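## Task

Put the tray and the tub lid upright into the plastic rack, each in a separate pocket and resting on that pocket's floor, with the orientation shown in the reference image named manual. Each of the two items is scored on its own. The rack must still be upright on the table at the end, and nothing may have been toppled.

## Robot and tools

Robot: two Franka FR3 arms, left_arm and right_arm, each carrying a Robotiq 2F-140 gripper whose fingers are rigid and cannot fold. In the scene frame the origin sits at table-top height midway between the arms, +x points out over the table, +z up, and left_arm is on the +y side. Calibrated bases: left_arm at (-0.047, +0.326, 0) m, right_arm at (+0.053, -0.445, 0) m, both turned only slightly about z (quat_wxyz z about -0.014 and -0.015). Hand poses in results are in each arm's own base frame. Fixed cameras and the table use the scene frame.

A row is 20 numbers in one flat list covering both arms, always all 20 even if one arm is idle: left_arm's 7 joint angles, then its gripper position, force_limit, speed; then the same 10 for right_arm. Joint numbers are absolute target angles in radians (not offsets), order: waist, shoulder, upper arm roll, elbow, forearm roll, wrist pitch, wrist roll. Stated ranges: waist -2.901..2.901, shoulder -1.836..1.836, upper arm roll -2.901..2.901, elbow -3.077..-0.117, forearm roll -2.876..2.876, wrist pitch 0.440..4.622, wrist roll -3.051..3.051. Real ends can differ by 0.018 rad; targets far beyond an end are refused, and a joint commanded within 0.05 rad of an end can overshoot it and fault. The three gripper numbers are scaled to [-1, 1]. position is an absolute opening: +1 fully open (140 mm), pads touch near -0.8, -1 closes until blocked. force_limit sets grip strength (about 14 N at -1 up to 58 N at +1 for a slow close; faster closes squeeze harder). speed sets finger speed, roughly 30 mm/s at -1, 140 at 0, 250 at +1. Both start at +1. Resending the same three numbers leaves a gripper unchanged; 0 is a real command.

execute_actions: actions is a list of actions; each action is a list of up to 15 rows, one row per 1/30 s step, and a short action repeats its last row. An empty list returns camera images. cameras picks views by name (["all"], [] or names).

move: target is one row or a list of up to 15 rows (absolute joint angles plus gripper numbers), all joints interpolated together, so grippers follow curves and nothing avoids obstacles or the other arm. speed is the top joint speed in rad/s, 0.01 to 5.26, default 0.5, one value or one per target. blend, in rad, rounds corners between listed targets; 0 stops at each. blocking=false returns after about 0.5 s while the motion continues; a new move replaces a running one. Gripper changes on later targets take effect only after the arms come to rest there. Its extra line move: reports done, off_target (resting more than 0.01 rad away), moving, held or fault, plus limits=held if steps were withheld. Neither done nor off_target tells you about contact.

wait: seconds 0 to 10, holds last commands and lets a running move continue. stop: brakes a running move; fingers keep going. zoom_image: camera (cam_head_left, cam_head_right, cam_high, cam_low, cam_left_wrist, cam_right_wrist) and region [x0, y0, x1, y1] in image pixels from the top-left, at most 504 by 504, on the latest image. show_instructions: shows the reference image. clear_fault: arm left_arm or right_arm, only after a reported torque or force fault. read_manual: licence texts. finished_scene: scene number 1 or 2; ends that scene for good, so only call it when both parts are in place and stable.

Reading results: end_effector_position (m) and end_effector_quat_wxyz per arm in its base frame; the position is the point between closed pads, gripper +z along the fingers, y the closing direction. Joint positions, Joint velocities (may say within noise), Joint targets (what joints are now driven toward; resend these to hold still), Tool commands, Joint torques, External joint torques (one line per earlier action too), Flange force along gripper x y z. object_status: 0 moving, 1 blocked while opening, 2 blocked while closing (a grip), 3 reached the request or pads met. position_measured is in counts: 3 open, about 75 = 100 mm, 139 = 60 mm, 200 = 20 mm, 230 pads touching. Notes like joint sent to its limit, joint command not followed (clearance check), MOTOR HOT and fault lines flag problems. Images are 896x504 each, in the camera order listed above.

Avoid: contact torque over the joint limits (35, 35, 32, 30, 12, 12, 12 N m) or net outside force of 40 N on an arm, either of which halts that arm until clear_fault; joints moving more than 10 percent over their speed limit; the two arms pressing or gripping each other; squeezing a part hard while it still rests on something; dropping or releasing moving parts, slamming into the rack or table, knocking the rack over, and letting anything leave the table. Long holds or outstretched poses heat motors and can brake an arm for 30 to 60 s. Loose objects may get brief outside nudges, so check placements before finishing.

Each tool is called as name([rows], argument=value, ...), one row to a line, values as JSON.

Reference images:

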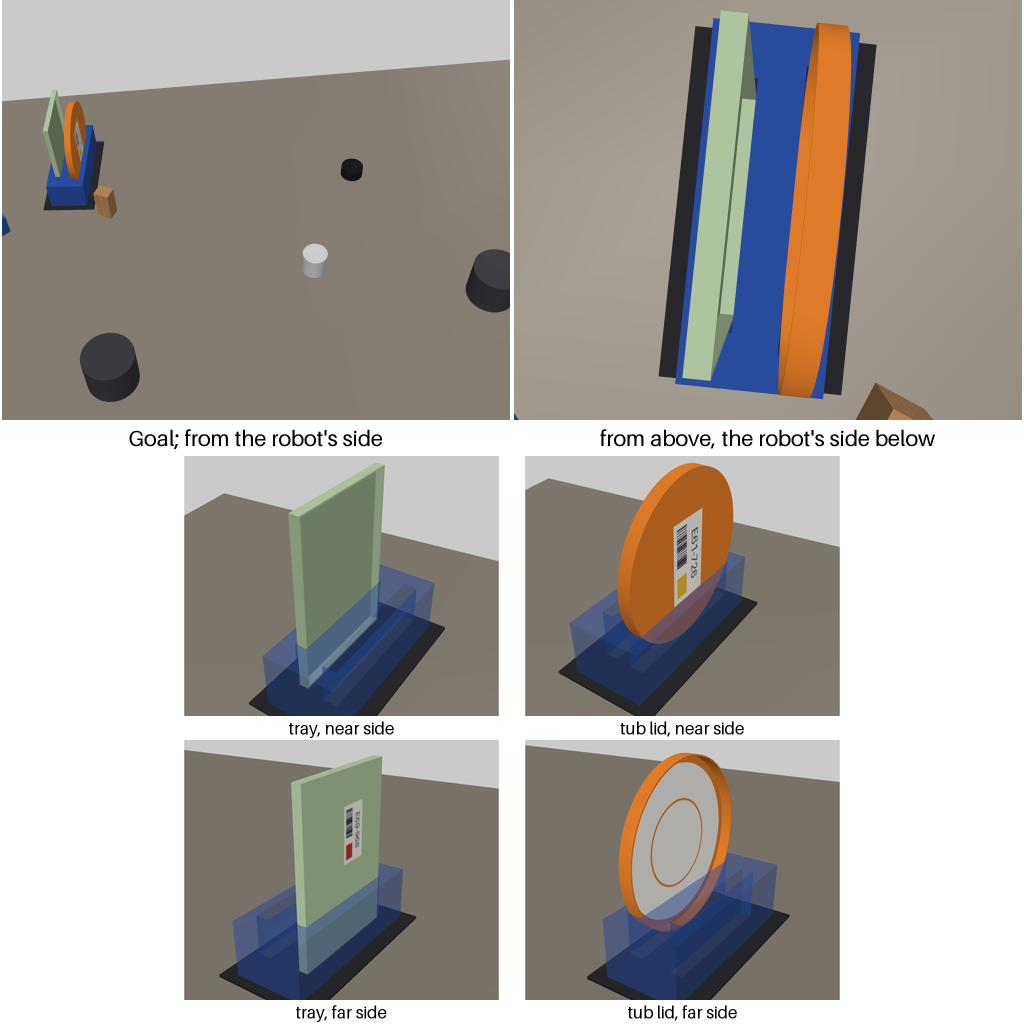

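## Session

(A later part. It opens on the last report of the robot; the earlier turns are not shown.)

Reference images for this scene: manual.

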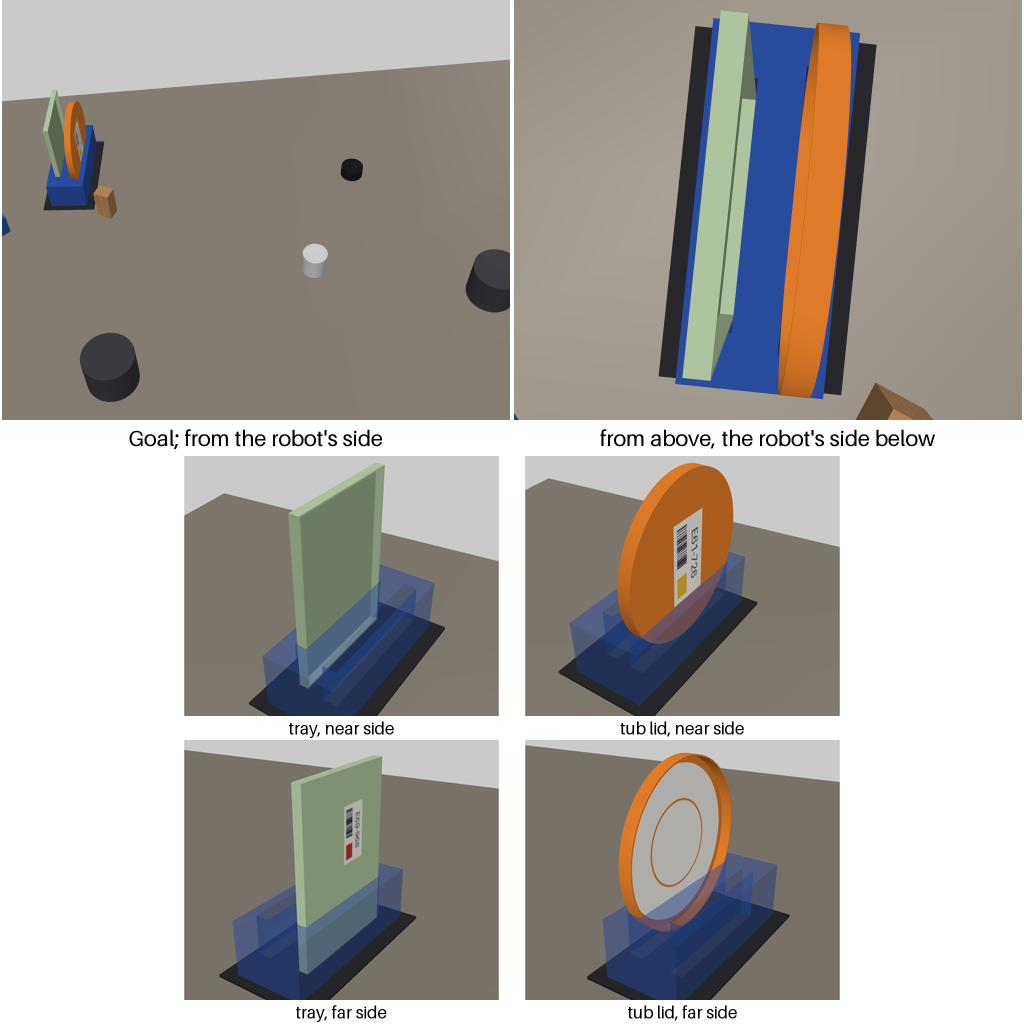

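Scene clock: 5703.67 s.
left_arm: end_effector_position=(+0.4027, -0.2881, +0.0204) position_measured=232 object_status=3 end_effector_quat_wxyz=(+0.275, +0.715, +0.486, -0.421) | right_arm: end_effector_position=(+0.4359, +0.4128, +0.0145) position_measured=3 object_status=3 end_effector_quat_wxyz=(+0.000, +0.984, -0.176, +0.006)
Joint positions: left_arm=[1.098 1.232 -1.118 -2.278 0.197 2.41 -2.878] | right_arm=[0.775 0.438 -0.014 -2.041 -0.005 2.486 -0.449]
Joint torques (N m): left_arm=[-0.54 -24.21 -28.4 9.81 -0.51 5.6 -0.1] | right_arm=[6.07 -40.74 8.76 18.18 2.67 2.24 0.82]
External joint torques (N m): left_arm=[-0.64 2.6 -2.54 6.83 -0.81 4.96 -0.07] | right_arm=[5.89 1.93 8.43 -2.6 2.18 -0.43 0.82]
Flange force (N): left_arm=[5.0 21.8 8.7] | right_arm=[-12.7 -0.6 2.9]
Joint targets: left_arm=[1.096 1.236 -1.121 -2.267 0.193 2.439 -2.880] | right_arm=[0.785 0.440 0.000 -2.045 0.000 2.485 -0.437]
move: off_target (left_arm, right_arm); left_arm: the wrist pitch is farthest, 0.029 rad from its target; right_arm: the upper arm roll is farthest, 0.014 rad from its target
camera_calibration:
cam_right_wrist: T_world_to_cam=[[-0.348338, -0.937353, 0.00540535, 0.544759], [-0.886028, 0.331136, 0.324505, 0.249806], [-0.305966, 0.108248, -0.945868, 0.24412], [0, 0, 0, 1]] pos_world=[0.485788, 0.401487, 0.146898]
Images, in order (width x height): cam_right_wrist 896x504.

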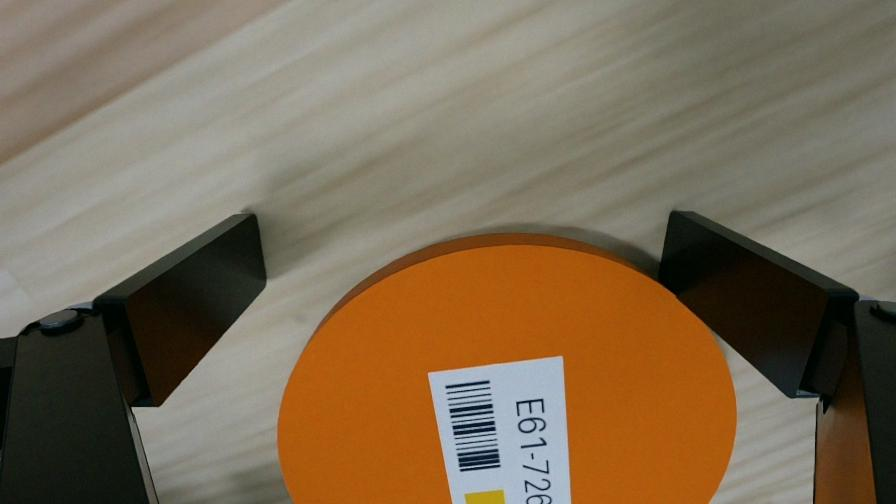

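move([
  [1.1890,1.2168,-1.1226,-2.3860,0.2282,2.4718,-2.8798,-1,-1,-0.5,0.7393,0.4521,0,-2.0094,0,2.4705,-0.4824,1,0,0],
  [1.2216,1.2102,-1.1232,-2.4277,0.2405,2.4834,-2.8798,-1,-1,-0.5,0.6484,0.4260,0,-1.7511,0,2.1771,-0.5733,1,0,0],
  [1.2216,1.2102,-1.1232,-2.4277,0.2405,2.4834,-2.8798,-1,-1,-0.5,0.7857,-0.2,0,-2.5504,0,2.59,1.222,-1,-1,0],
], speed=[0.1, 0.3, 0.6], blend=[0, 0.05, 0])

move([
  [1.2216,1.2102,-1.1232,-2.4277,0.2405,2.4834,-2.8798,-1,-1,-0.5,0.7857,0.0398,0,-2.5504,0,2.5902,1.222,-1,-1,0],
  [1.2216,1.2102,-1.1232,-2.4277,0.2405,2.4834,-2.8798,-1,-1,-0.5,0.8153,0.1140,0,-2.4476,0,2.5616,1.2516,-1,-1,0],
  [1.2216,1.2102,-1.1232,-2.4277,0.2405,2.4834,-2.8798,-1,-1,-0.5,0.7857,0.0398,0,-2.5504,0,2.5902,1.222,-1,-1,0],
  [1.2216,1.2102,-1.1232,-2.4277,0.2405,2.4834,-2.8798,-1,-1,-0.5,0.7857,-0.2,0,-2.5504,0,2.59,1.222,-1,-1,0],
], speed=[0.2, 0.05, 0.1, 0.3], cameras=["cam_right_wrist"])

Scene clock: 5744.10 s.
left_arm: end_effector_position=(+0.3706, -0.2736, +0.0221) position_measured=232 object_status=3 end_effector_quat_wxyz=(+0.287, +0.709, +0.496, -0.412) | right_arm: end_effector_position=(+0.3614, +0.3596, +0.1584) position_measured=233 object_status=3 end_effector_quat_wxyz=(+0.115, -0.536, +0.836, +0.024)
Joint positions: left_arm=[1.22 1.212 -1.122 -2.426 0.238 2.481 -2.878] | right_arm=[0.784 -0.198 -0.001 -2.549 -0.004 2.587 1.216]
Joint torques (N m): left_arm=[0.82 -23.48 -25.02 1.2 1.03 1.03 -0.07] | right_arm=[-0.4 -24.17 0.29 21.65 0.94 3.14 0.35]
External joint torques (N m): left_arm=[0.73 0.28 -0.69 -0.47 0.53 0.35 -0.05] | right_arm=[-0.52 -0.68 0.33 -1.06 0.38 0.1 0.36]
Flange force (N): left_arm=[-2.0 -3.3 -0.8] | right_arm=[4.6 2.6 -1.2]
Joint targets: left_arm=[1.222 1.210 -1.123 -2.428 0.240 2.483 -2.880] | right_arm=[0.786 -0.200 0.000 -2.550 0.000 2.590 1.222]
move: done

Scene clock: 5750.73 s.
left_arm: end_effector_position=(+0.3706, -0.2736, +0.0221) position_measured=232 object_status=3 end_effector_quat_wxyz=(+0.287, +0.709, +0.496, -0.412) | right_arm: end_effector_position=(+0.3605, +0.3610, +0.1588) position_measured=233 object_status=3 end_effector_quat_wxyz=(+0.116, -0.533, +0.838, +0.025)
Joint positions: left_arm=[1.22 1.212 -1.122 -2.426 0.238 2.481 -2.878] | right_arm=[0.787 -0.198 -0.001 -2.549 -0.004 2.589 1.228]
Joint torques (N m): left_arm=[0.76 -23.5 -25.04 1.22 1.03 1.02 -0.09] | right_arm=[-1.26 -23.89 0.45 21.6 0.97 2.99 -0.14]
External joint torques (N m): left_arm=[0.7 0.2 -0.76 -0.4 0.53 0.35 -0.06] | right_arm=[-1.29 -0.41 0.59 -1.14 0.4 -0.06 -0.12]
Flange force (N): left_arm=[-2.2 -3.1 -1.0] | right_arm=[4.6 1.1 -0.9]
Joint targets: left_arm=[1.222 1.210 -1.123 -2.428 0.240 2.483 -2.880] | right_arm=[0.786 -0.200 0.000 -2.550 0.000 2.590 1.222]
move: done
camera_calibration:
cam_right_wrist: T_world_to_cam=[[-0.899497, 0.430663, -0.073722, 0.186568], [0.329045, 0.778698, 0.534191, -0.479565], [0.287463, 0.456245, -0.842143, 0.00711864], [0, 0, 0, 1]] pos_world=[0.323569, 0.28984, 0.275928]
Images, in order (width x height): cam_right_wrist 896x504.

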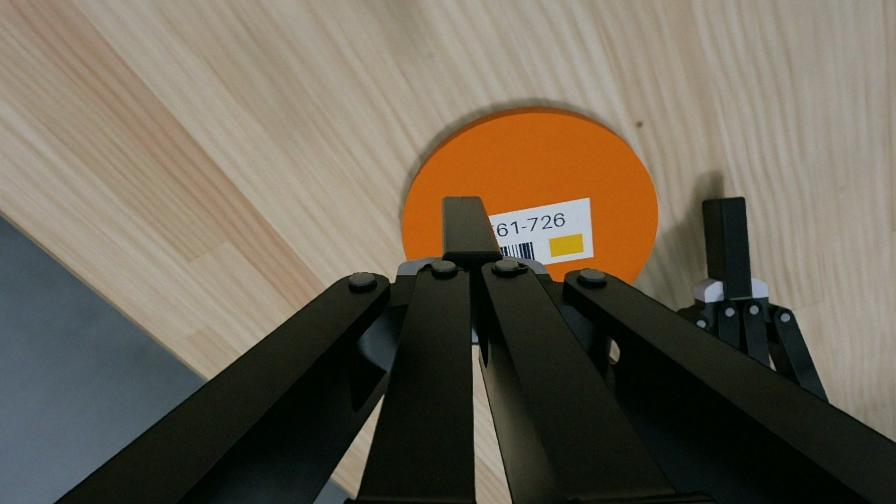

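move([
  [1.2216,1.2102,-1.1232,-2.4277,0.2405,2.4834,-2.8798,-1,-1,-0.5,0.7857,-0.2,0,-2.3,0,2.4,0.4,-1,-1,0],
  [1.2216,1.2102,-1.1232,-2.4277,0.2405,2.4834,-2.8798,-1,-1,-0.5,0.6484,0.4260,0,-1.7511,0,2.1771,-0.5733,1,0,0],
], speed=[0.6, 0.6], blend=[0.05, 0])

move([
  [1.2216,1.2102,-1.1232,-2.4277,0.2405,2.4834,-2.8798,-1,-1,-0.5,0.7393,0.4521,0,-2.0094,0,2.4705,-0.4824,1,0,0],
  [1.2216,1.2102,-1.1232,-2.4277,0.2405,2.4834,-2.8798,-1,-1,-0.5,0.7850,0.4400,0,-2.0450,0,2.4850,-0.4370,1,0,0],
  [1.1313,1.2285,-1.1214,-2.3122,0.2063,2.4513,-2.8798,-1,-1,-0.5,0.7850,0.4400,0,-2.0450,0,2.4850,-0.4370,1,0,0],
  [1.0961,1.2357,-1.1207,-2.2672,0.1930,2.4389,-2.8798,-1,-1,-0.5,0.7850,0.4400,0,-2.0450,0,2.4850,-0.4370,1,0,0],
], speed=[0.2, 0.08, 0.1, 0.05], blend=[0.0, 0.0, 0.01, 0], cameras=["cam_right_wrist"])

Scene clock: 5773.07 s.
left_arm: end_effector_position=(+0.3706, -0.2736, +0.0221) position_measured=232 object_status=3 end_effector_quat_wxyz=(+0.287, +0.709, +0.496, -0.412) | right_arm: end_effector_position=(+0.5241, +0.3964, +0.1180) position_measured=3 object_status=0 end_effector_quat_wxyz=(+0.000, +0.985, -0.175, +0.002)
Joint positions: left_arm=[1.22 1.212 -1.122 -2.426 0.238 2.481 -2.878] | right_arm=[0.649 0.425 -0.001 -1.752 -0.004 2.18 -0.567]
Joint torques (N m): left_arm=[0.77 -23.47 -25.04 1.23 1.01 1.03 -0.09] | right_arm=[-0.9 -45.15 0.69 23.64 1.06 2.23 -0.15]
External joint torques (N m): left_arm=[0.66 0.2 -0.81 -0.38 0.51 0.37 -0.06] | right_arm=[-0.89 0.25 0.35 -0.22 0.41 -0.43 -0.15]
Flange force (N): left_arm=[-2.2 -2.9 -0.9] | right_arm=[1.3 0.3 -0.4]
Joint targets: left_arm=[1.222 1.210 -1.123 -2.428 0.240 2.483 -2.880] | right_arm=[0.648 0.426 0.000 -1.751 0.000 2.177 -0.573]
move: done

Scene clock: 5778.97 s.
left_arm: end_effector_position=(+0.4079, -0.2914, +0.0213) position_measured=232 object_status=3 end_effector_quat_wxyz=(+0.281, +0.714, +0.488, -0.416) | right_arm: end_effector_position=(+0.4310, +0.4221, +0.0155) position_measured=3 object_status=3 end_effector_quat_wxyz=(-0.005, +0.984, -0.177, +0.006)
Joint positions: left_arm=[1.093 1.235 -1.12 -2.277 0.196 2.426 -2.878] | right_arm=[0.781 0.438 -0.004 -2.04 -0.004 2.493 -0.434]
Joint torques (N m): left_arm=[2.6 -26.38 -27.01 7.96 -0.19 3.03 -0.07] | right_arm=[2.3 -40.71 3.75 17.07 0.87 1.06 -0.21]
External joint torques (N m): left_arm=[2.51 0.44 -1.04 5 -0.54 2.37 -0.05] | right_arm=[2.27 1.78 3.41 -3.59 0.38 -1.6 -0.21]
Flange force (N): left_arm=[3.1 8.7 -2.1] | right_arm=[-6.5 5.2 0.2]
Joint targets: left_arm=[1.096 1.236 -1.121 -2.267 0.193 2.439 -2.880] | right_arm=[0.785 0.440 0.000 -2.045 0.000 2.485 -0.437]
move: off_target (left_arm); left_arm: the wrist pitch is farthest, 0.013 rad from its target
camera_calibration:
cam_right_wrist: T_world_to_cam=[[-0.350071, -0.936712, -0.00449081, 0.552352], [-0.886281, 0.329664, 0.325313, 0.242742], [-0.303244, 0.117863, -0.945596, 0.237393], [0, 0, 0, 1]] pos_world=[0.480488, 0.409392, 0.147991]
Images, in order (width x height): cam_right_wrist 896x504.

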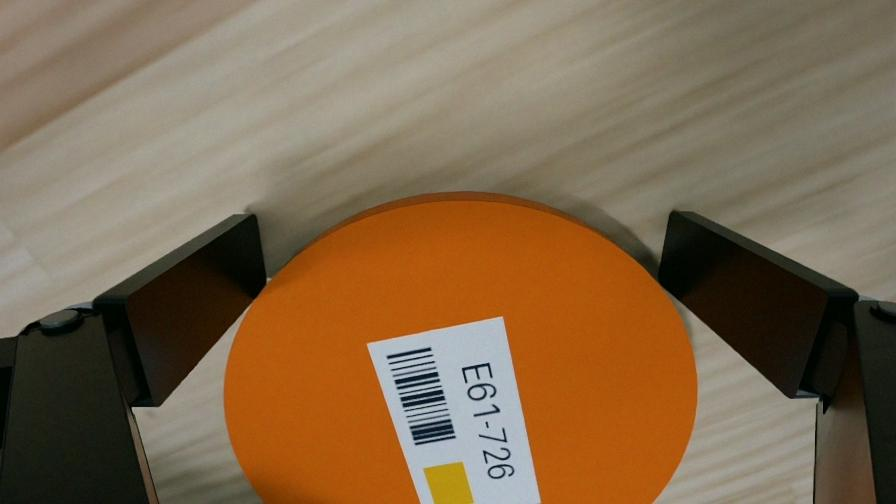

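move([
  [1.1051,1.2339,-1.1209,-2.2788,0.1964,2.4421,-2.8798,-1,-1,-0.5,1.1264,0.3416,-0.2504,-2.1497,-0.2964,2.5463,-0.0873,1,0,0],
  [1.1137,1.2321,-1.1211,-2.2897,0.1997,2.4451,-2.8798,-1,-1,-0.5,1.5418,0.3094,-0.5486,-2.1981,-0.6011,2.4840,0.2793,1,0,0],
], speed=0.13, blend=[0.02, 0])

move([
  [1.1212,1.2306,-1.1212,-2.2993,0.2025,2.4478,-2.8798,-1,-1,-0.5,1.5537,0.2963,-0.3992,-2.1796,-0.9245,2.2496,0.6283,1,0,0],
  [1.1262,1.2296,-1.1213,-2.3057,0.2044,2.4496,-2.8798,-1,-1,-0.5,1.6588,0.3793,-0.3314,-2.1258,-1.0514,1.9916,0.8290,1,0,0],
], speed=0.1, blend=[0.02, 0])

move([
  [1.1281,1.2292,-1.1214,-2.3081,0.2051,2.4503,-2.8798,-1,-1,-0.5,1.7694,0.4555,-0.3765,-2.0874,-1.0640,1.8895,0.8858,1,0,0],
  [1.1281,1.2292,-1.1214,-2.3081,0.2051,2.4503,-2.8798,-1,-1,-0.5,1.8473,0.5623,-0.3797,-2.0262,-1.0697,1.7638,0.9425,1,0,0],
], speed=[0.08, 0.06], cameras=["cam_right_wrist", "cam_left_wrist"])

Scene clock: 5852.77 s.
left_arm: end_effector_position=(+0.4002, -0.2897, +0.0208) position_measured=232 object_status=3 end_effector_quat_wxyz=(+0.280, +0.712, +0.489, -0.420) | right_arm: end_effector_position=(+0.4078, +0.4334, +0.0843) position_measured=3 object_status=3 end_effector_quat_wxyz=(+0.039, +0.950, -0.175, +0.256)
Joint positions: left_arm=[1.109 1.235 -1.118 -2.296 0.198 2.428 -2.878] | right_arm=[1.535 0.309 -0.554 -2.191 -0.599 2.489 0.281]
Joint velocities: left_arm=[within noise] | right_arm=[-0.001 0.001 0 -0.001 -0.002 -0.001 0.005]
Joint torques (N m): left_arm=[3.29 -26.67 -28.55 7.5 0.53 3.36 -0.1] | right_arm=[2.64 -32.58 -0.98 15.8 0.75 1.21 -0.12]
External joint torques (N m): left_arm=[3.13 -0.22 -2.83 4.76 0.18 2.73 -0.07] | right_arm=[2.63 1.35 3.82 -4.58 0.17 -0.7 -0.13]
Flange force (N): left_arm=[-1.1 5.2 -4.4] | right_arm=[-7.2 9.1 -2.3]
Joint targets: left_arm=[1.114 1.232 -1.121 -2.290 0.200 2.445 -2.880] | right_arm=[1.542 0.309 -0.549 -2.198 -0.601 2.484 0.279]
move: off_target (left_arm); left_arm: the wrist pitch is farthest, 0.017 rad from its target

Scene clock: 5859.50 s.
left_arm: end_effector_position=(+0.3955, -0.2878, +0.0210) position_measured=232 object_status=3 end_effector_quat_wxyz=(+0.280, +0.711, +0.489, -0.421) | right_arm: end_effector_position=(+0.3628, +0.4464, +0.1365) position_measured=3 object_status=3 end_effector_quat_wxyz=(+0.087, +0.850, -0.159, +0.494)
Joint positions: left_arm=[1.122 1.233 -1.118 -2.312 0.203 2.432 -2.878] | right_arm=[1.653 0.373 -0.34 -2.121 -1.053 1.986 0.827]
Joint velocities: left_arm=[within noise] | right_arm=[0 0.001 0.001 0 0.001 -0.002 0.006]
Joint torques (N m): left_arm=[2.88 -26.48 -27.51 7.32 0.63 3.51 -0.1] | right_arm=[2.12 -33.64 0.08 15.62 0.61 0.6 0.09]
External joint torques (N m): left_arm=[2.8 -0.4 -1.83 4.73 0.27 2.88 -0.07] | right_arm=[1.98 3.29 4 -3.43 1.22 0.95 0.07]
Flange force (N): left_arm=[0.5 5.6 -2.6] | right_arm=[-8.7 3.7 -0.6]
Joint targets: left_arm=[1.126 1.230 -1.121 -2.306 0.204 2.450 -2.880] | right_arm=[1.659 0.379 -0.331 -2.126 -1.051 1.992 0.829]
move: off_target (left_arm); left_arm: the wrist pitch is farthest, 0.018 rad from its target

Scene clock: 5863.90 s.
left_arm: end_effector_position=(+0.3956, -0.2872, +0.0215) position_measured=232 object_status=3 end_effector_quat_wxyz=(+0.280, +0.711, +0.489, -0.420) | right_arm: end_effector_position=(+0.3329, +0.4557, +0.1518) position_measured=3 object_status=3 end_effector_quat_wxyz=(+0.111, +0.772, -0.143, +0.609)
Joint positions: left_arm=[1.125 1.232 -1.12 -2.315 0.203 2.434 -2.878] | right_arm=[1.841 0.556 -0.388 -2.024 -1.072 1.753 0.937]
Joint velocities: left_arm=[within noise] | right_arm=[0 0.001 0 0.001 0 -0.005 0.006]
Joint torques (N m): left_arm=[1.83 -26.05 -26.74 6.97 0.75 3.35 -0.09] | right_arm=[2.33 -36.1 -2.1 15.01 0.41 0.51 0.45]
External joint torques (N m): left_arm=[1.69 -0.03 -1.14 4.33 0.38 2.7 -0.07] | right_arm=[2.37 3.4 4.92 -2.07 1.52 1.93 0.43]
Flange force (N): left_arm=[2.2 7.3 0.3] | right_arm=[-10.9 1.7 -2.7]
Joint targets: left_arm=[1.128 1.229 -1.121 -2.308 0.205 2.450 -2.880] | right_arm=[1.847 0.562 -0.380 -2.026 -1.070 1.764 0.943]
move: off_target (left_arm, right_arm); left_arm: the wrist pitch is farthest, 0.017 rad from its target; right_arm: the wrist pitch is farthest, 0.011 rad from its target
camera_calibration:
cam_left_wrist: T_world_to_cam=[[0.933551, -0.35771, -0.0229354, -0.463854], [-0.0469279, -0.185406, 0.981541, -0.0471424], [-0.35536, -0.915242, -0.189872, 0.0233264], [0, 0, 0, 1]] pos_world=[0.439108, -0.153317, 0.0400625]
cam_right_wrist: T_world_to_cam=[[-0.363875, -0.931446, -0.00179752, 0.551913], [-0.507567, 0.199901, -0.838102, 0.210055], [0.781006, -0.304052, -0.54551, 0.103044], [0, 0, 0, 1]] pos_world=[0.226966, 0.503418, 0.233251]
Images, in order (width x height): cam_left_wrist 896x504, cam_right_wrist 896x504.

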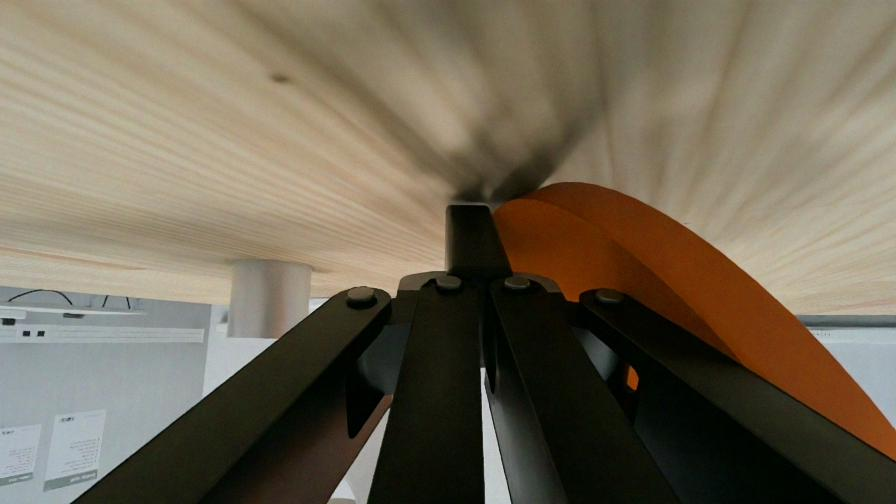

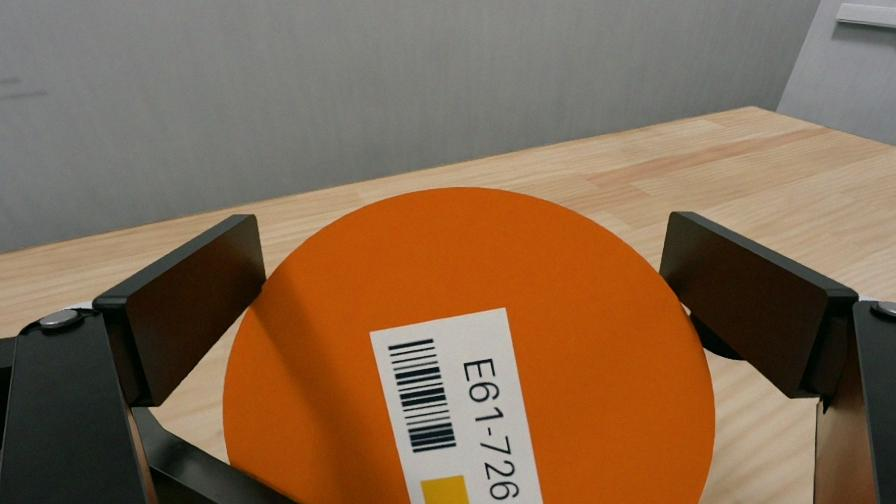

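move([
  [1.1281,1.2292,-1.1214,-2.3081,0.2051,2.4503,-2.8798,-1,-1,-0.5,1.8448,0.6301,-0.3243,-1.9740,-1.0922,1.6486,0.98,1,0,0],
], speed=0.04, cameras=["cam_right_wrist", "cam_left_wrist"])

Scene clock: 5877.53 s.
left_arm: end_effector_position=(+0.4030, -0.2842, +0.0207) position_measured=232 object_status=3 end_effector_quat_wxyz=(+0.284, +0.710, +0.494, -0.413) | right_arm: end_effector_position=(+0.3146, +0.4601, +0.1528) position_measured=3 object_status=3 end_effector_quat_wxyz=(+0.122, +0.742, -0.131, +0.646)
Joint positions: left_arm=[1.128 1.23 -1.12 -2.31 0.204 2.444 -2.878] | right_arm=[1.843 0.626 -0.329 -1.976 -1.089 1.643 0.967]
Joint velocities: left_arm=[within noise] | right_arm=[0 0 0.001 0 0 -0.002 0.007]
Joint torques (N m): left_arm=[0.11 -25.16 -26.83 3.54 0.53 1.7 -0.11] | right_arm=[-0.19 -39.51 -4.64 16.36 -1.37 -0.73 0.69]
External joint torques (N m): left_arm=[0.03 1.03 -1.14 0.79 0.12 1.02 -0.08] | right_arm=[-0.13 1.6 2.31 0.04 -0.13 1.02 0.66]
Flange force (N): left_arm=[-0.5 2.4 1.8] | right_arm=[-6.1 -2.3 -0.1]
Joint targets: left_arm=[1.128 1.229 -1.121 -2.308 0.205 2.450 -2.880] | right_arm=[1.845 0.630 -0.324 -1.974 -1.092 1.649 0.980]
move: off_target (right_arm); right_arm: the wrist roll is farthest, 0.013 rad from its target
camera_calibration:
cam_left_wrist: T_world_to_cam=[[0.938957, -0.343674, -0.015725, -0.467948], [-0.053112, -0.189965, 0.980353, -0.0442126], [-0.339909, -0.919675, -0.196622, 0.0212141], [0, 0, 0, 1]] pos_world=[0.444246, -0.14971, 0.0401566]
cam_right_wrist: T_world_to_cam=[[-0.359259, -0.933176, 0.0107904, 0.546729], [-0.432737, 0.156331, -0.887862, 0.204889], [0.826844, -0.323642, -0.459983, 0.10073], [0, 0, 0, 1]] pos_world=[0.201792, 0.510764, 0.222348]
Images, in order (width x height): cam_left_wrist 896x504, cam_right_wrist 896x504.

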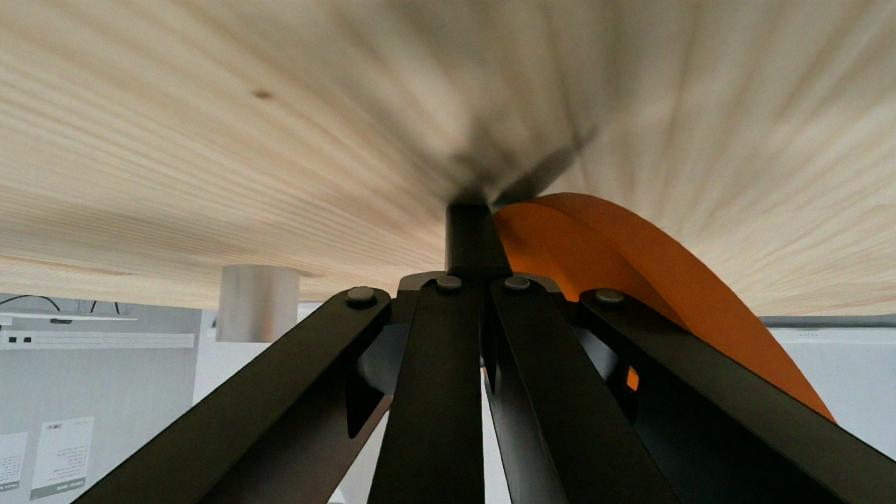

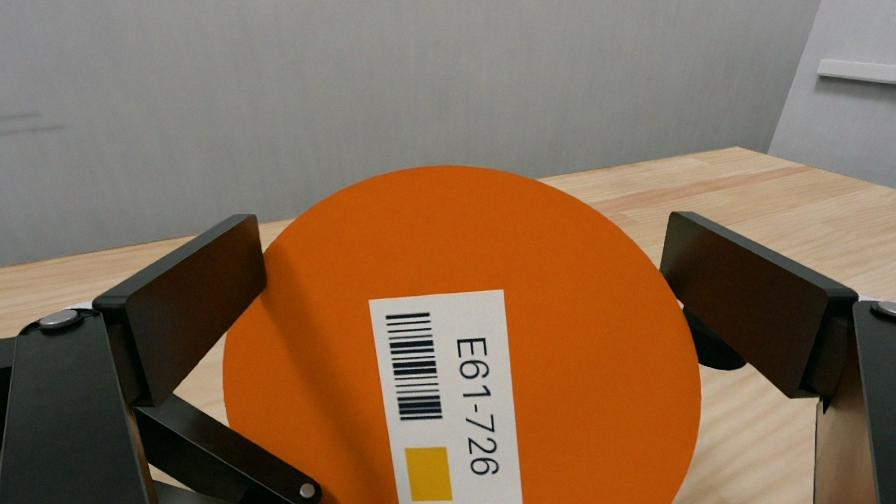

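move([
  [1.1281,1.2292,-1.1214,-2.3081,0.2051,2.4503,-2.8798,-1,-1,-0.5,1.8425,0.6899,-0.2682,-1.9143,-1.0963,1.5495,1.0,1,0,0],
], speed=0.04, cameras=["cam_right_wrist", "cam_left_wrist"])

Scene clock: 6035.50 s.
left_arm: end_effector_position=(+0.4047, -0.2842, +0.0208) position_measured=232 object_status=3 end_effector_quat_wxyz=(+0.286, +0.710, +0.495, -0.412) | right_arm: end_effector_position=(+0.2915, +0.4706, +0.1515) position_measured=3 object_status=3 end_effector_quat_wxyz=(+0.121, +0.722, -0.126, +0.670)
Joint positions: left_arm=[1.128 1.23 -1.12 -2.31 0.204 2.448 -2.878] | right_arm=[1.843 0.687 -0.27 -1.915 -1.092 1.552 0.992]
Joint velocities: left_arm=[within noise] | right_arm=[0 0 0.001 0.001 -0.001 -0.004 0.005]
Joint torques (N m): left_arm=[0.33 -25.12 -26.57 3.17 0.56 1.1 -0.07] | right_arm=[-0.85 -41.71 -5.4 15.81 -1.64 -2.15 0.24]
External joint torques (N m): left_arm=[0.29 1.01 -0.94 0.47 0.15 0.43 -0.05] | right_arm=[-0.88 1.23 1.07 -0.28 -0.31 -0.21 0.21]
Flange force (N): left_arm=[-0.3 1.3 0.2] | right_arm=[-3.1 -1.5 -0.1]
Joint targets: left_arm=[1.128 1.229 -1.121 -2.308 0.205 2.450 -2.880] | right_arm=[1.843 0.690 -0.268 -1.914 -1.096 1.550 1.000]
move: done
camera_calibration:
cam_left_wrist: T_world_to_cam=[[0.940246, -0.340237, -0.0132715, -0.469171], [-0.0550959, -0.19049, 0.980142, -0.0434923], [-0.336008, -0.920843, -0.197853, 0.0199868], [0, 0, 0, 1]] pos_world=[0.445455, -0.149509, 0.0403564]
cam_right_wrist: T_world_to_cam=[[-0.352748, -0.935703, 0.00542845, 0.548388], [-0.379572, 0.137786, -0.914844, 0.18944], [0.855274, -0.32477, -0.40377, 0.106409], [0, 0, 0, 1]] pos_world=[0.17434, 0.521585, 0.213296]
Images, in order (width x height): cam_left_wrist 896x504, cam_right_wrist 896x504.

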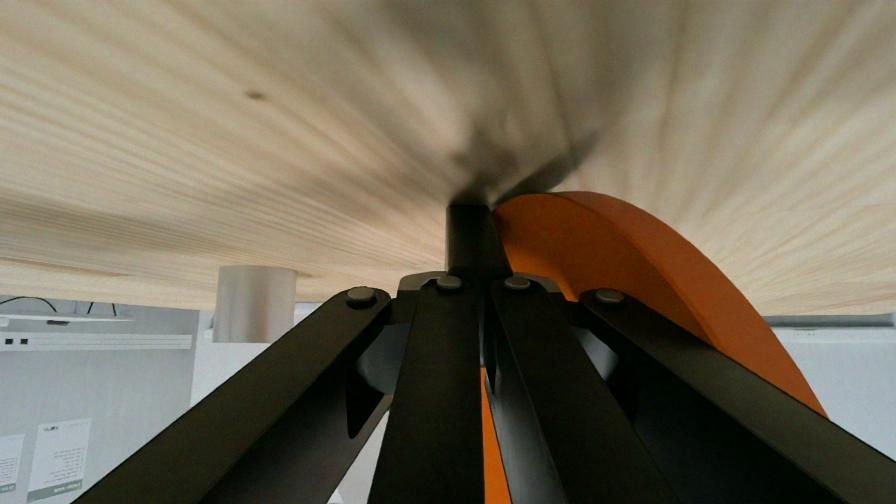

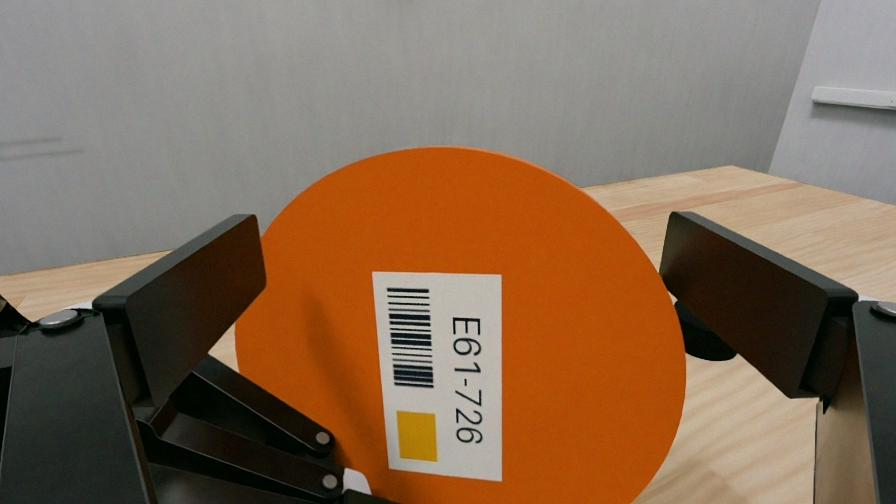

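wait(seconds=0, cameras=["cam_low", "cam_high"])

zoom_image(camera="cam_low", region=[180, 130, 420, 290])

zoom_image(camera="cam_high", region=[370, 170, 530, 300])

Scene clock: 6098.13 s.
left_arm: end_effector_position=(+0.4047, -0.2842, +0.0208) position_measured=232 object_status=3 end_effector_quat_wxyz=(+0.286, +0.710, +0.495, -0.412) | right_arm: end_effector_position=(+0.2915, +0.4705, +0.1517) position_measured=3 object_status=3 end_effector_quat_wxyz=(+0.121, +0.721, -0.127, +0.670)
Joint positions: left_arm=[1.128 1.23 -1.12 -2.31 0.204 2.448 -2.878] | right_arm=[1.843 0.687 -0.27 -1.915 -1.092 1.551 0.994]
Joint torques (N m): left_arm=[0.39 -25.14 -26.55 3.19 0.54 1.08 -0.1] | right_arm=[-0.86 -41.68 -5.62 15.48 -1.64 -2.07 0.35]
External joint torques (N m): left_arm=[0.39 0.97 -0.87 0.51 0.13 0.41 -0.08] | right_arm=[-0.84 1.14 0.89 -0.52 -0.32 -0.11 0.32]
Flange force (N): left_arm=[-0.3 1.2 0.0] | right_arm=[-2.7 -0.3 0.6]
Joint targets: left_arm=[1.128 1.229 -1.121 -2.308 0.205 2.450 -2.880] | right_arm=[1.843 0.690 -0.268 -1.914 -1.096 1.550 1.000]
Tool commands: left_gripper/position=-1.0 left_gripper/force_limit=-1.0 left_gripper/speed=-0.5 right_gripper/position=+1.0 right_gripper/force_limit=+0.0 right_gripper/speed=+0.0
Images, in order (width x height): cam_high 896x504, cam_low 896x504.

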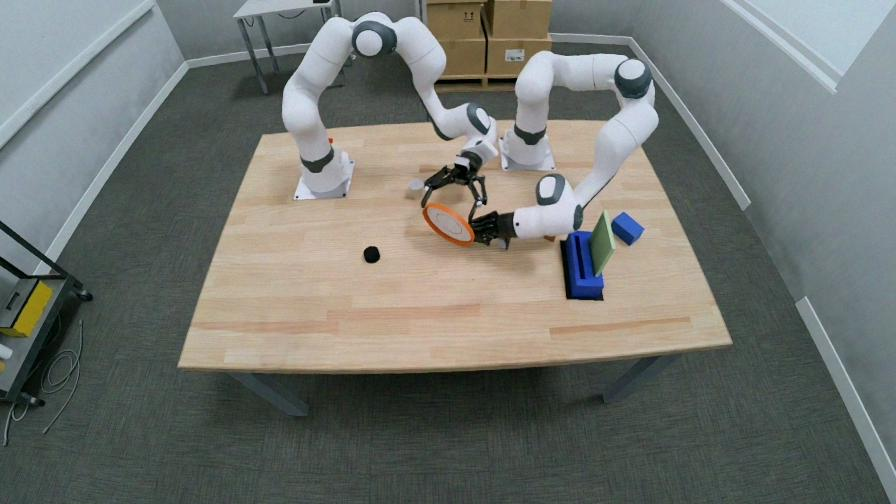

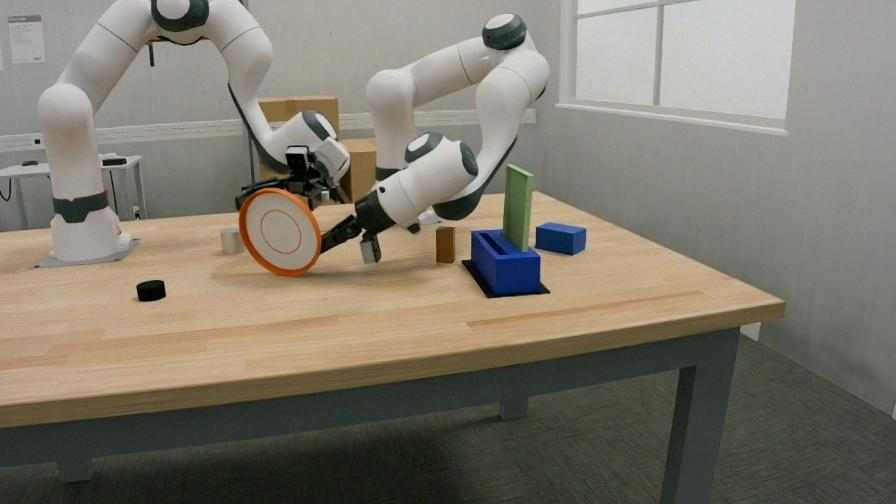

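Scaled by 2.100 from the camera's 896x504 image, which has a finer 1280x720 frame.

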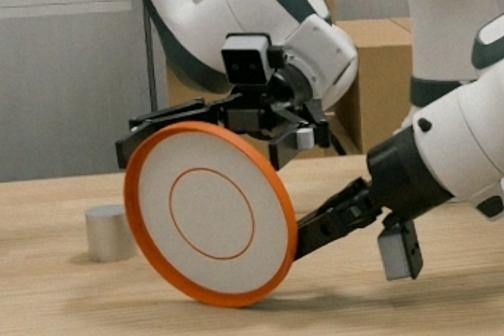

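Scaled by 3.150 from the camera's 896x504 image, which has a finer 1280x720 frame.

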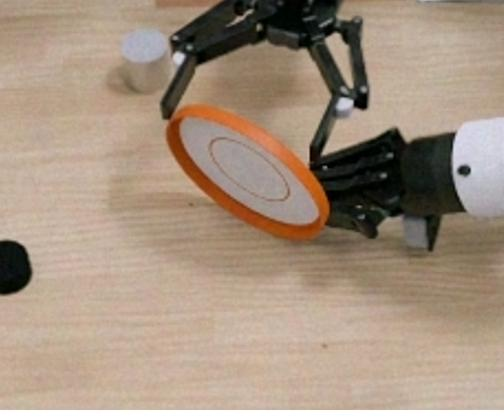

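move([
  [1.1463,1.2255,-1.1217,-2.3314,0.2120,2.4567,-2.8798,-1,-1,-0.5,1.8425,0.6899,-0.2682,-1.9143,-1.0963,1.5495,1.0,1,0,0],
  [1.1890,1.2168,-1.1226,-2.3860,0.2282,2.4718,-2.8798,-1,-1,-0.5,1.8425,0.6899,-0.2682,-1.9143,-1.0963,1.5495,1.0,1,0,0],
], speed=[0.02, 0.04], blend=[0.005, 0], cameras=["cam_right_wrist"])

Scene clock: 6164.87 s.
left_arm: end_effector_position=(+0.3831, -0.2769, +0.0214) position_measured=232 object_status=3 end_effector_quat_wxyz=(+0.287, +0.709, +0.496, -0.412) | right_arm: end_effector_position=(+0.2914, +0.4706, +0.1516) position_measured=3 object_status=3 end_effector_quat_wxyz=(+0.121, +0.721, -0.127, +0.670)
Joint positions: left_arm=[1.188 1.219 -1.122 -2.384 0.225 2.469 -2.878] | right_arm=[1.843 0.687 -0.27 -1.915 -1.092 1.551 0.994]
Joint velocities: left_arm=[0.001 -0.001 0 -0.001 0 0.003 0] | right_arm=[within noise]
Joint torques (N m): left_arm=[0.59 -24.35 -25.48 1.52 1.01 1.01 -0.07] | right_arm=[-0.93 -41.75 -5.63 15.54 -1.61 -2.07 0.31]
External joint torques (N m): left_arm=[0.57 0.2 -0.64 -0.46 0.54 0.34 -0.04] | right_arm=[-0.88 1 0.88 -0.42 -0.29 -0.12 0.28]
Flange force (N): left_arm=[-1.8 -3.0 -0.5] | right_arm=[-2.5 -0.5 0.5]
Joint targets: left_arm=[1.189 1.217 -1.123 -2.386 0.228 2.472 -2.880] | right_arm=[1.843 0.690 -0.268 -1.914 -1.096 1.550 1.000]
move: done
camera_calibration:
cam_right_wrist: T_world_to_cam=[[-0.352991, -0.935622, 0.00295714, 0.548749], [-0.378522, 0.139917, -0.914956, 0.188198], [0.855639, -0.324091, -0.403543, 0.106122], [0, 0, 0, 1]] pos_world=[0.174138, 0.521482, 0.213395]
Images, in order (width x height): cam_right_wrist 896x504.

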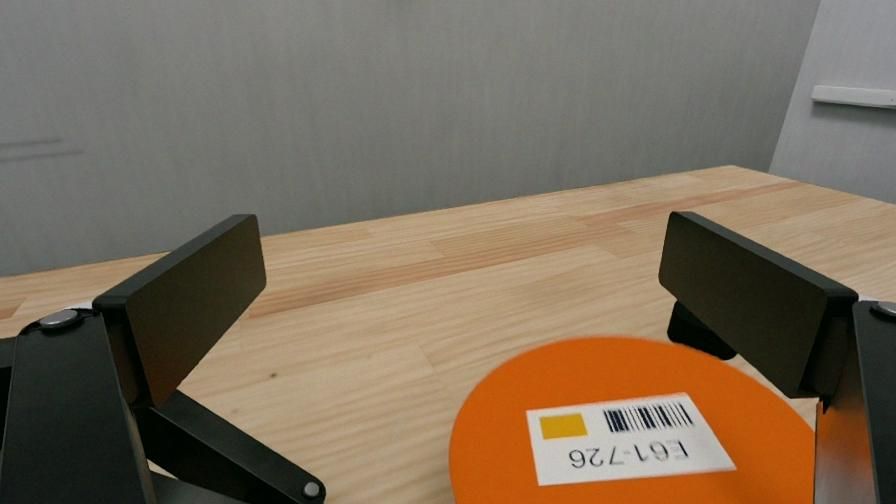

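move([
  [1.2378,1.0280,-1.3333,-2.3803,-0.0212,2.3606,-2.8798,-1,-1,-0.5,1.6588,0.25,-0.3314,-2.1258,-1.0514,1.9916,0.8290,1,0,0],
  [0.37,-0.45,-0.74,-2.4,0,2.0,-0.9,-1,-1,-0.5,1.3,0.0,-0.3,-2.3,-0.3,2.4840,0.5,1,0,0],
  [-0.20,-0.45,-0.2,-2.4,0,2.1,-0.1,-1,-1,-0.5,0.7857,-0.45,0,-2.45,0,2.4,1.222,1,0,0],
], speed=[0.3, 0.7, 0.6], blend=[0.05, 0.05, 0], cameras=["cam_right_wrist"])

Scene clock: 6289.67 s.
left_arm: end_effector_position=(+0.4268, -0.1667, +0.2824) position_measured=232 object_status=3 end_effector_quat_wxyz=(+0.072, -0.599, +0.796, -0.038) | right_arm: end_effector_position=(+0.3727, +0.3720, +0.3099) position_measured=3 object_status=3 end_effector_quat_wxyz=(+0.195, -0.530, +0.824, +0.041)
Joint positions: left_arm=[-0.199 -0.448 -0.201 -2.398 -0.003 2.098 -0.105] | right_arm=[0.787 -0.448 -0.002 -2.449 -0.004 2.403 1.215]
Joint velocities: left_arm=[0.001 0 -0.002 0 -0.001 0 0.006] | right_arm=[0 0 0.001 0.001 -0.001 0 0.006]
Joint torques (N m): left_arm=[-0.09 -16.47 3.37 24.87 1.26 3.26 0.18] | right_arm=[-1.33 -18.02 0.66 24.72 1.15 2.83 0.24]
External joint torques (N m): left_arm=[-0.1 0.41 1.22 -0.2 0.49 0.33 0.2] | right_arm=[-1.37 -0.67 0.95 -0.78 0.43 -0.47 0.26]
Flange force (N): left_arm=[-2.2 -0.7 1.6] | right_arm=[3.3 2.9 -2.0]
Joint targets: left_arm=[-0.200 -0.450 -0.200 -2.400 0.000 2.100 -0.100] | right_arm=[0.786 -0.450 0.000 -2.450 0.000 2.400 1.222]
move: done
camera_calibration:
cam_right_wrist: T_world_to_cam=[[-0.891913, 0.432703, -0.131377, 0.218278], [0.250169, 0.714157, 0.653755, -0.556417], [0.376705, 0.550226, -0.745215, 0.0275662], [0, 0, 0, 1]] pos_world=[0.323499, 0.287751, 0.412979]
Images, in order (width x height): cam_right_wrist 896x504.

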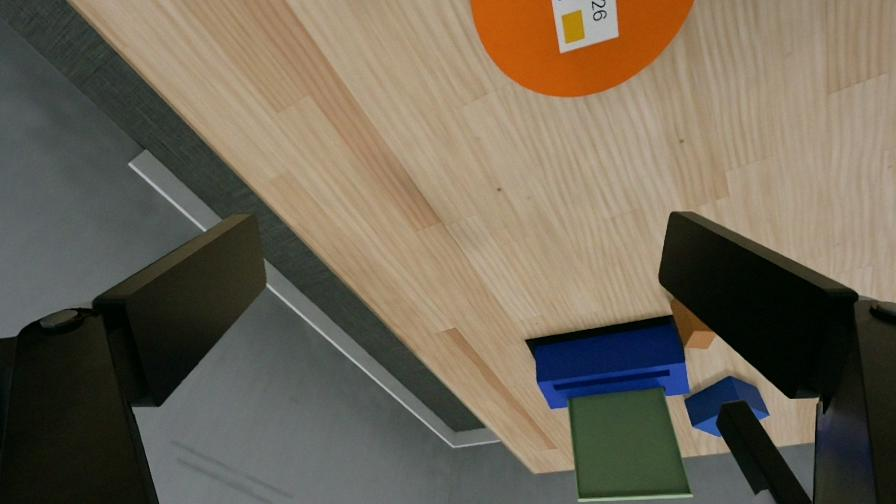

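move([
  [-0.20,-0.45,-0.2,-2.4,0,2.1,-0.1,-1,-1,-0.5,0.70,0.15,0,-1.9,0,2.0,-0.5216,1,0,0],
], speed=0.8, cameras=["cam_right_wrist"])

Scene clock: 6312.20 s.
left_arm: end_effector_position=(+0.4268, -0.1667, +0.2824) position_measured=232 object_status=3 end_effector_quat_wxyz=(+0.072, -0.599, +0.797, -0.038) | right_arm: end_effector_position=(+0.4446, +0.3731, +0.2079) position_measured=3 object_status=3 end_effector_quat_wxyz=(+0.019, +0.984, -0.177, -0.013)
Joint positions: left_arm=[-0.199 -0.448 -0.201 -2.398 -0.003 2.098 -0.104] | right_arm=[0.701 0.148 -0.002 -1.901 -0.004 2.003 -0.514]
Joint velocities: left_arm=[within noise] | right_arm=[0.001 0 0.001 0 -0.001 0 -0.005]
Joint torques (N m): left_arm=[-0.04 -16.45 3.39 24.82 1.26 3.26 0.15] | right_arm=[-1.15 -36.97 0.8 24.44 1.11 2.1 -0.06]
External joint torques (N m): left_arm=[-0.04 0.48 1.25 -0.28 0.49 0.33 0.17] | right_arm=[-1.24 0.43 0.59 -0.07 0.42 -0.43 -0.06]
Flange force (N): left_arm=[-2.2 -0.7 1.8] | right_arm=[1.5 -0.8 -0.6]
Joint targets: left_arm=[-0.200 -0.450 -0.200 -2.400 0.000 2.100 -0.100] | right_arm=[0.700 0.150 0.000 -1.900 0.000 2.000 -0.522]
move: done
camera_calibration:
cam_right_wrist: T_world_to_cam=[[-0.347796, -0.936251, 0.0497167, 0.49965], [-0.870886, 0.342245, 0.352741, 0.191242], [-0.34727, 0.0793843, -0.934399, 0.460823], [0, 0, 0, 1]] pos_world=[0.500356, 0.365764, 0.338293]
Images, in order (width x height): cam_right_wrist 896x504.

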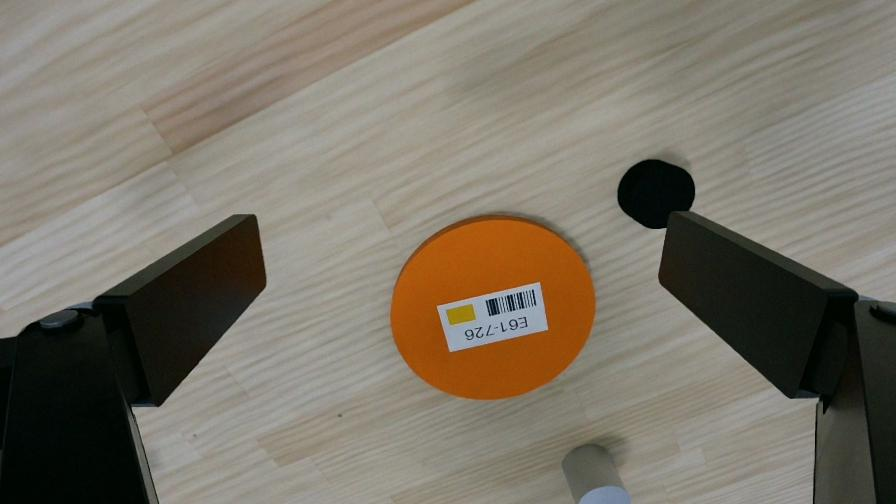

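move([
  [-0.5177,-0.15,0,-2.2,0,2.40,-0.0814,-1,-1,-0.5,0.7865,-0.45,0,-2.70,0,2.50,1.2228,-1,-1,0],
  [-0.5177,0.3345,0,-2.1452,0,2.4797,-0.0814,-1,-1,-0.5,0.7865,-0.1419,0,-2.7775,0,2.6356,1.2228,-1,-1,0],
  [-0.5720,0.3426,0,-2.1321,0,2.4747,-0.1357,-1,-1,-0.5,0.8131,-0.0608,0,-2.6810,0,2.6202,1.2494,-1,-1,0],
], speed=[0.6, 0.25, 0.06], blend=[0.02, 0, 0])

move([
  [-0.5471,0.2957,0,-2.2071,0,2.5028,-0.3900,-1,-1,-0.5,0.7659,0.0187,0,-2.5789,0,2.5976,0.9230,-1,-1,0],
  [-0.5341,0.2530,0,-2.2738,0,2.5268,-0.6737,-1,-1,-0.5,0.7317,0.1130,0,-2.4491,0,2.5621,0.5921,-1,-1,0],
  [-0.5299,0.2239,0,-2.3187,0,2.5426,-0.9488,-1,-1,-0.5,0.7159,0.2126,0,-2.3033,0,2.5159,0.2970,-1,-1,0],
  [-0.5328,0.2078,0,-2.3433,0,2.5511,-1.2309,-1,-1,-0.5,0.7131,0.3173,0,-2.1419,0,2.4592,0.0150,-1,-1,0],
], speed=0.17, blend=[0.02, 0.02, 0.02, 0])

move([
  [-0.5112,0.1398,0,-2.4445,0,2.5843,-1.2093,-1,-1,-0.5,0.6562,0.3183,0,-2.1401,0,2.4584,-0.0419,-1,-1,0],
  [-0.20,-0.45,-0.2,-2.4,0,2.1,-0.8,-1,-1,-0.5,0.6484,0.15,0,-2.0,0,2.3,-0.3,-1,-1,0],
  [0.37,-0.45,-0.74,-2.4,0,2.0,-0.9,-1,-1,-0.5,0.6484,0.4260,0,-1.7511,0,2.1771,-0.5733,-1,-1,0],
], speed=[0.08, 0.5, 0.6], blend=[0, 0.02, 0], cameras=["cam_right_wrist"])

Scene clock: 6409.53 s.
left_arm: end_effector_position=(+0.4904, -0.2975, +0.0347) position_measured=232 object_status=3 end_effector_quat_wxyz=(+0.003, -0.543, +0.840, +0.001) | right_arm: end_effector_position=(+0.2802, +0.2899, +0.0395) position_measured=233 object_status=3 end_effector_quat_wxyz=(-0.012, -0.538, +0.843, -0.004)
Joint positions: left_arm=[-0.559 0.339 0.011 -2.134 0.004 2.474 -0.129] | right_arm=[0.807 -0.064 -0.003 -2.69 -0.004 2.601 1.242]
Joint velocities: left_arm=[0.001 0 0 0 0.001 -0.001 -0.007] | right_arm=[within noise]
Joint torques (N m): left_arm=[-7.45 -37.06 -7 21.82 -0.91 2.95 -0.23] | right_arm=[2.69 -23.09 3.03 22.66 1.22 5.33 0.2]
External joint torques (N m): left_arm=[-7.57 2.71 -7.51 1.11 -1.38 0.34 -0.23] | right_arm=[2.64 0.89 3.03 4.24 0.82 2.9 0.2]
Flange force (N): left_arm=[14.5 -8.5 5.8] | right_arm=[-16.0 2.7 10.2]
Joint targets: left_arm=[-0.572 0.343 0.000 -2.132 0.000 2.475 -0.136] | right_arm=[0.813 -0.061 0.000 -2.681 0.000 2.620 1.249]
move: off_target (left_arm, right_arm); left_arm: the waist is farthest, 0.013 rad from its target; right_arm: the wrist pitch is farthest, 0.019 rad from its target

Scene clock: 6417.83 s.
left_arm: end_effector_position=(+0.4436, -0.2549, +0.0324) position_measured=232 object_status=3 end_effector_quat_wxyz=(-0.002, +0.906, -0.423, -0.007) | right_arm: end_effector_position=(+0.4409, +0.3655, +0.0446) position_measured=233 object_status=3 end_effector_quat_wxyz=(-0.001, +0.902, -0.433, +0.004)
Joint positions: left_arm=[-0.528 0.207 0.005 -2.344 0.004 2.538 -1.225] | right_arm=[0.705 0.315 -0.011 -2.143 -0.004 2.463 0.022]
Joint velocities: left_arm=[0.001 -0.001 0 0.001 -0.001 -0.001 -0.007] | right_arm=[0.001 0.001 0.001 0 0 0 -0.005]
Joint torques (N m): left_arm=[-2.34 -32.24 -2.17 21.24 -0.42 4.72 -0.15] | right_arm=[3.6 -38.47 5.98 20.54 1.69 2.09 0.01]
External joint torques (N m): left_arm=[-2.49 2.15 -2.53 1.73 -0.88 2.11 -0.15] | right_arm=[3.46 0.67 5.69 -0.39 1.22 -0.52 0.01]
Flange force (N): left_arm=[9.9 1.7 9.4] | right_arm=[-6.9 -0.8 0.3]
Joint targets: left_arm=[-0.533 0.208 0.000 -2.343 0.000 2.551 -1.231] | right_arm=[0.713 0.317 0.000 -2.142 0.000 2.459 0.015]
move: off_target (left_arm, right_arm); left_arm: the wrist pitch is farthest, 0.013 rad from its target; right_arm: the upper arm roll is farthest, 0.011 rad from its target

Scene clock: 6423.13 s.
left_arm: end_effector_position=(+0.4088, -0.1020, +0.2339) position_measured=232 object_status=3 end_effector_quat_wxyz=(-0.142, +0.871, -0.468, -0.053) | right_arm: end_effector_position=(+0.5244, +0.3962, +0.1182) position_measured=233 object_status=3 end_effector_quat_wxyz=(+0.000, +0.984, -0.176, +0.003)
Joint positions: left_arm=[0.369 -0.45 -0.739 -2.399 0.003 2.002 -0.896] | right_arm=[0.65 0.424 -0.002 -1.752 -0.004 2.18 -0.566]
Joint velocities: left_arm=[within noise] | right_arm=[0.001 0 0 -0.001 0 0.001 -0.005]
Joint torques (N m): left_arm=[0.73 -10.16 8.57 23.38 0.68 2.15 -0.17] | right_arm=[-1.23 -45.13 0.94 23.75 1.02 2.22 -0.12]
External joint torques (N m): left_arm=[0.63 0.66 0.47 0.09 -0.37 -0.25 -0.15] | right_arm=[-1.32 0.15 0.53 -0.09 0.38 -0.44 -0.12]
Flange force (N): left_arm=[1.6 -1.9 -0.4] | right_arm=[1.8 0.2 -0.6]
Joint targets: left_arm=[0.370 -0.450 -0.740 -2.400 0.000 2.000 -0.900] | right_arm=[0.648 0.426 0.000 -1.751 0.000 2.177 -0.573]
move: done
camera_calibration:
cam_right_wrist: T_world_to_cam=[[-0.348006, -0.937467, 0.00684172, 0.559146], [-0.88412, 0.330613, 0.330192, 0.298583], [-0.311806, 0.10886, -0.943889, 0.373675], [0, 0, 0, 1]] pos_world=[0.575084, 0.384787, 0.250292]
Images, in order (width x height): cam_right_wrist 896x504.

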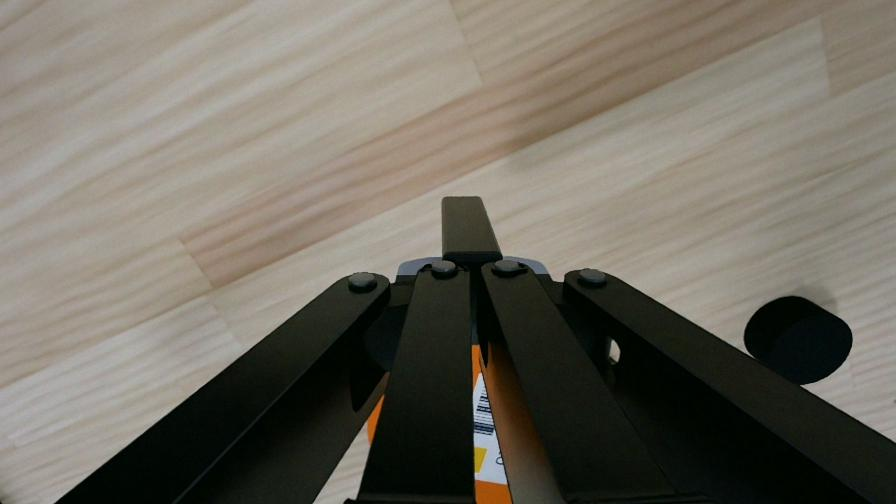

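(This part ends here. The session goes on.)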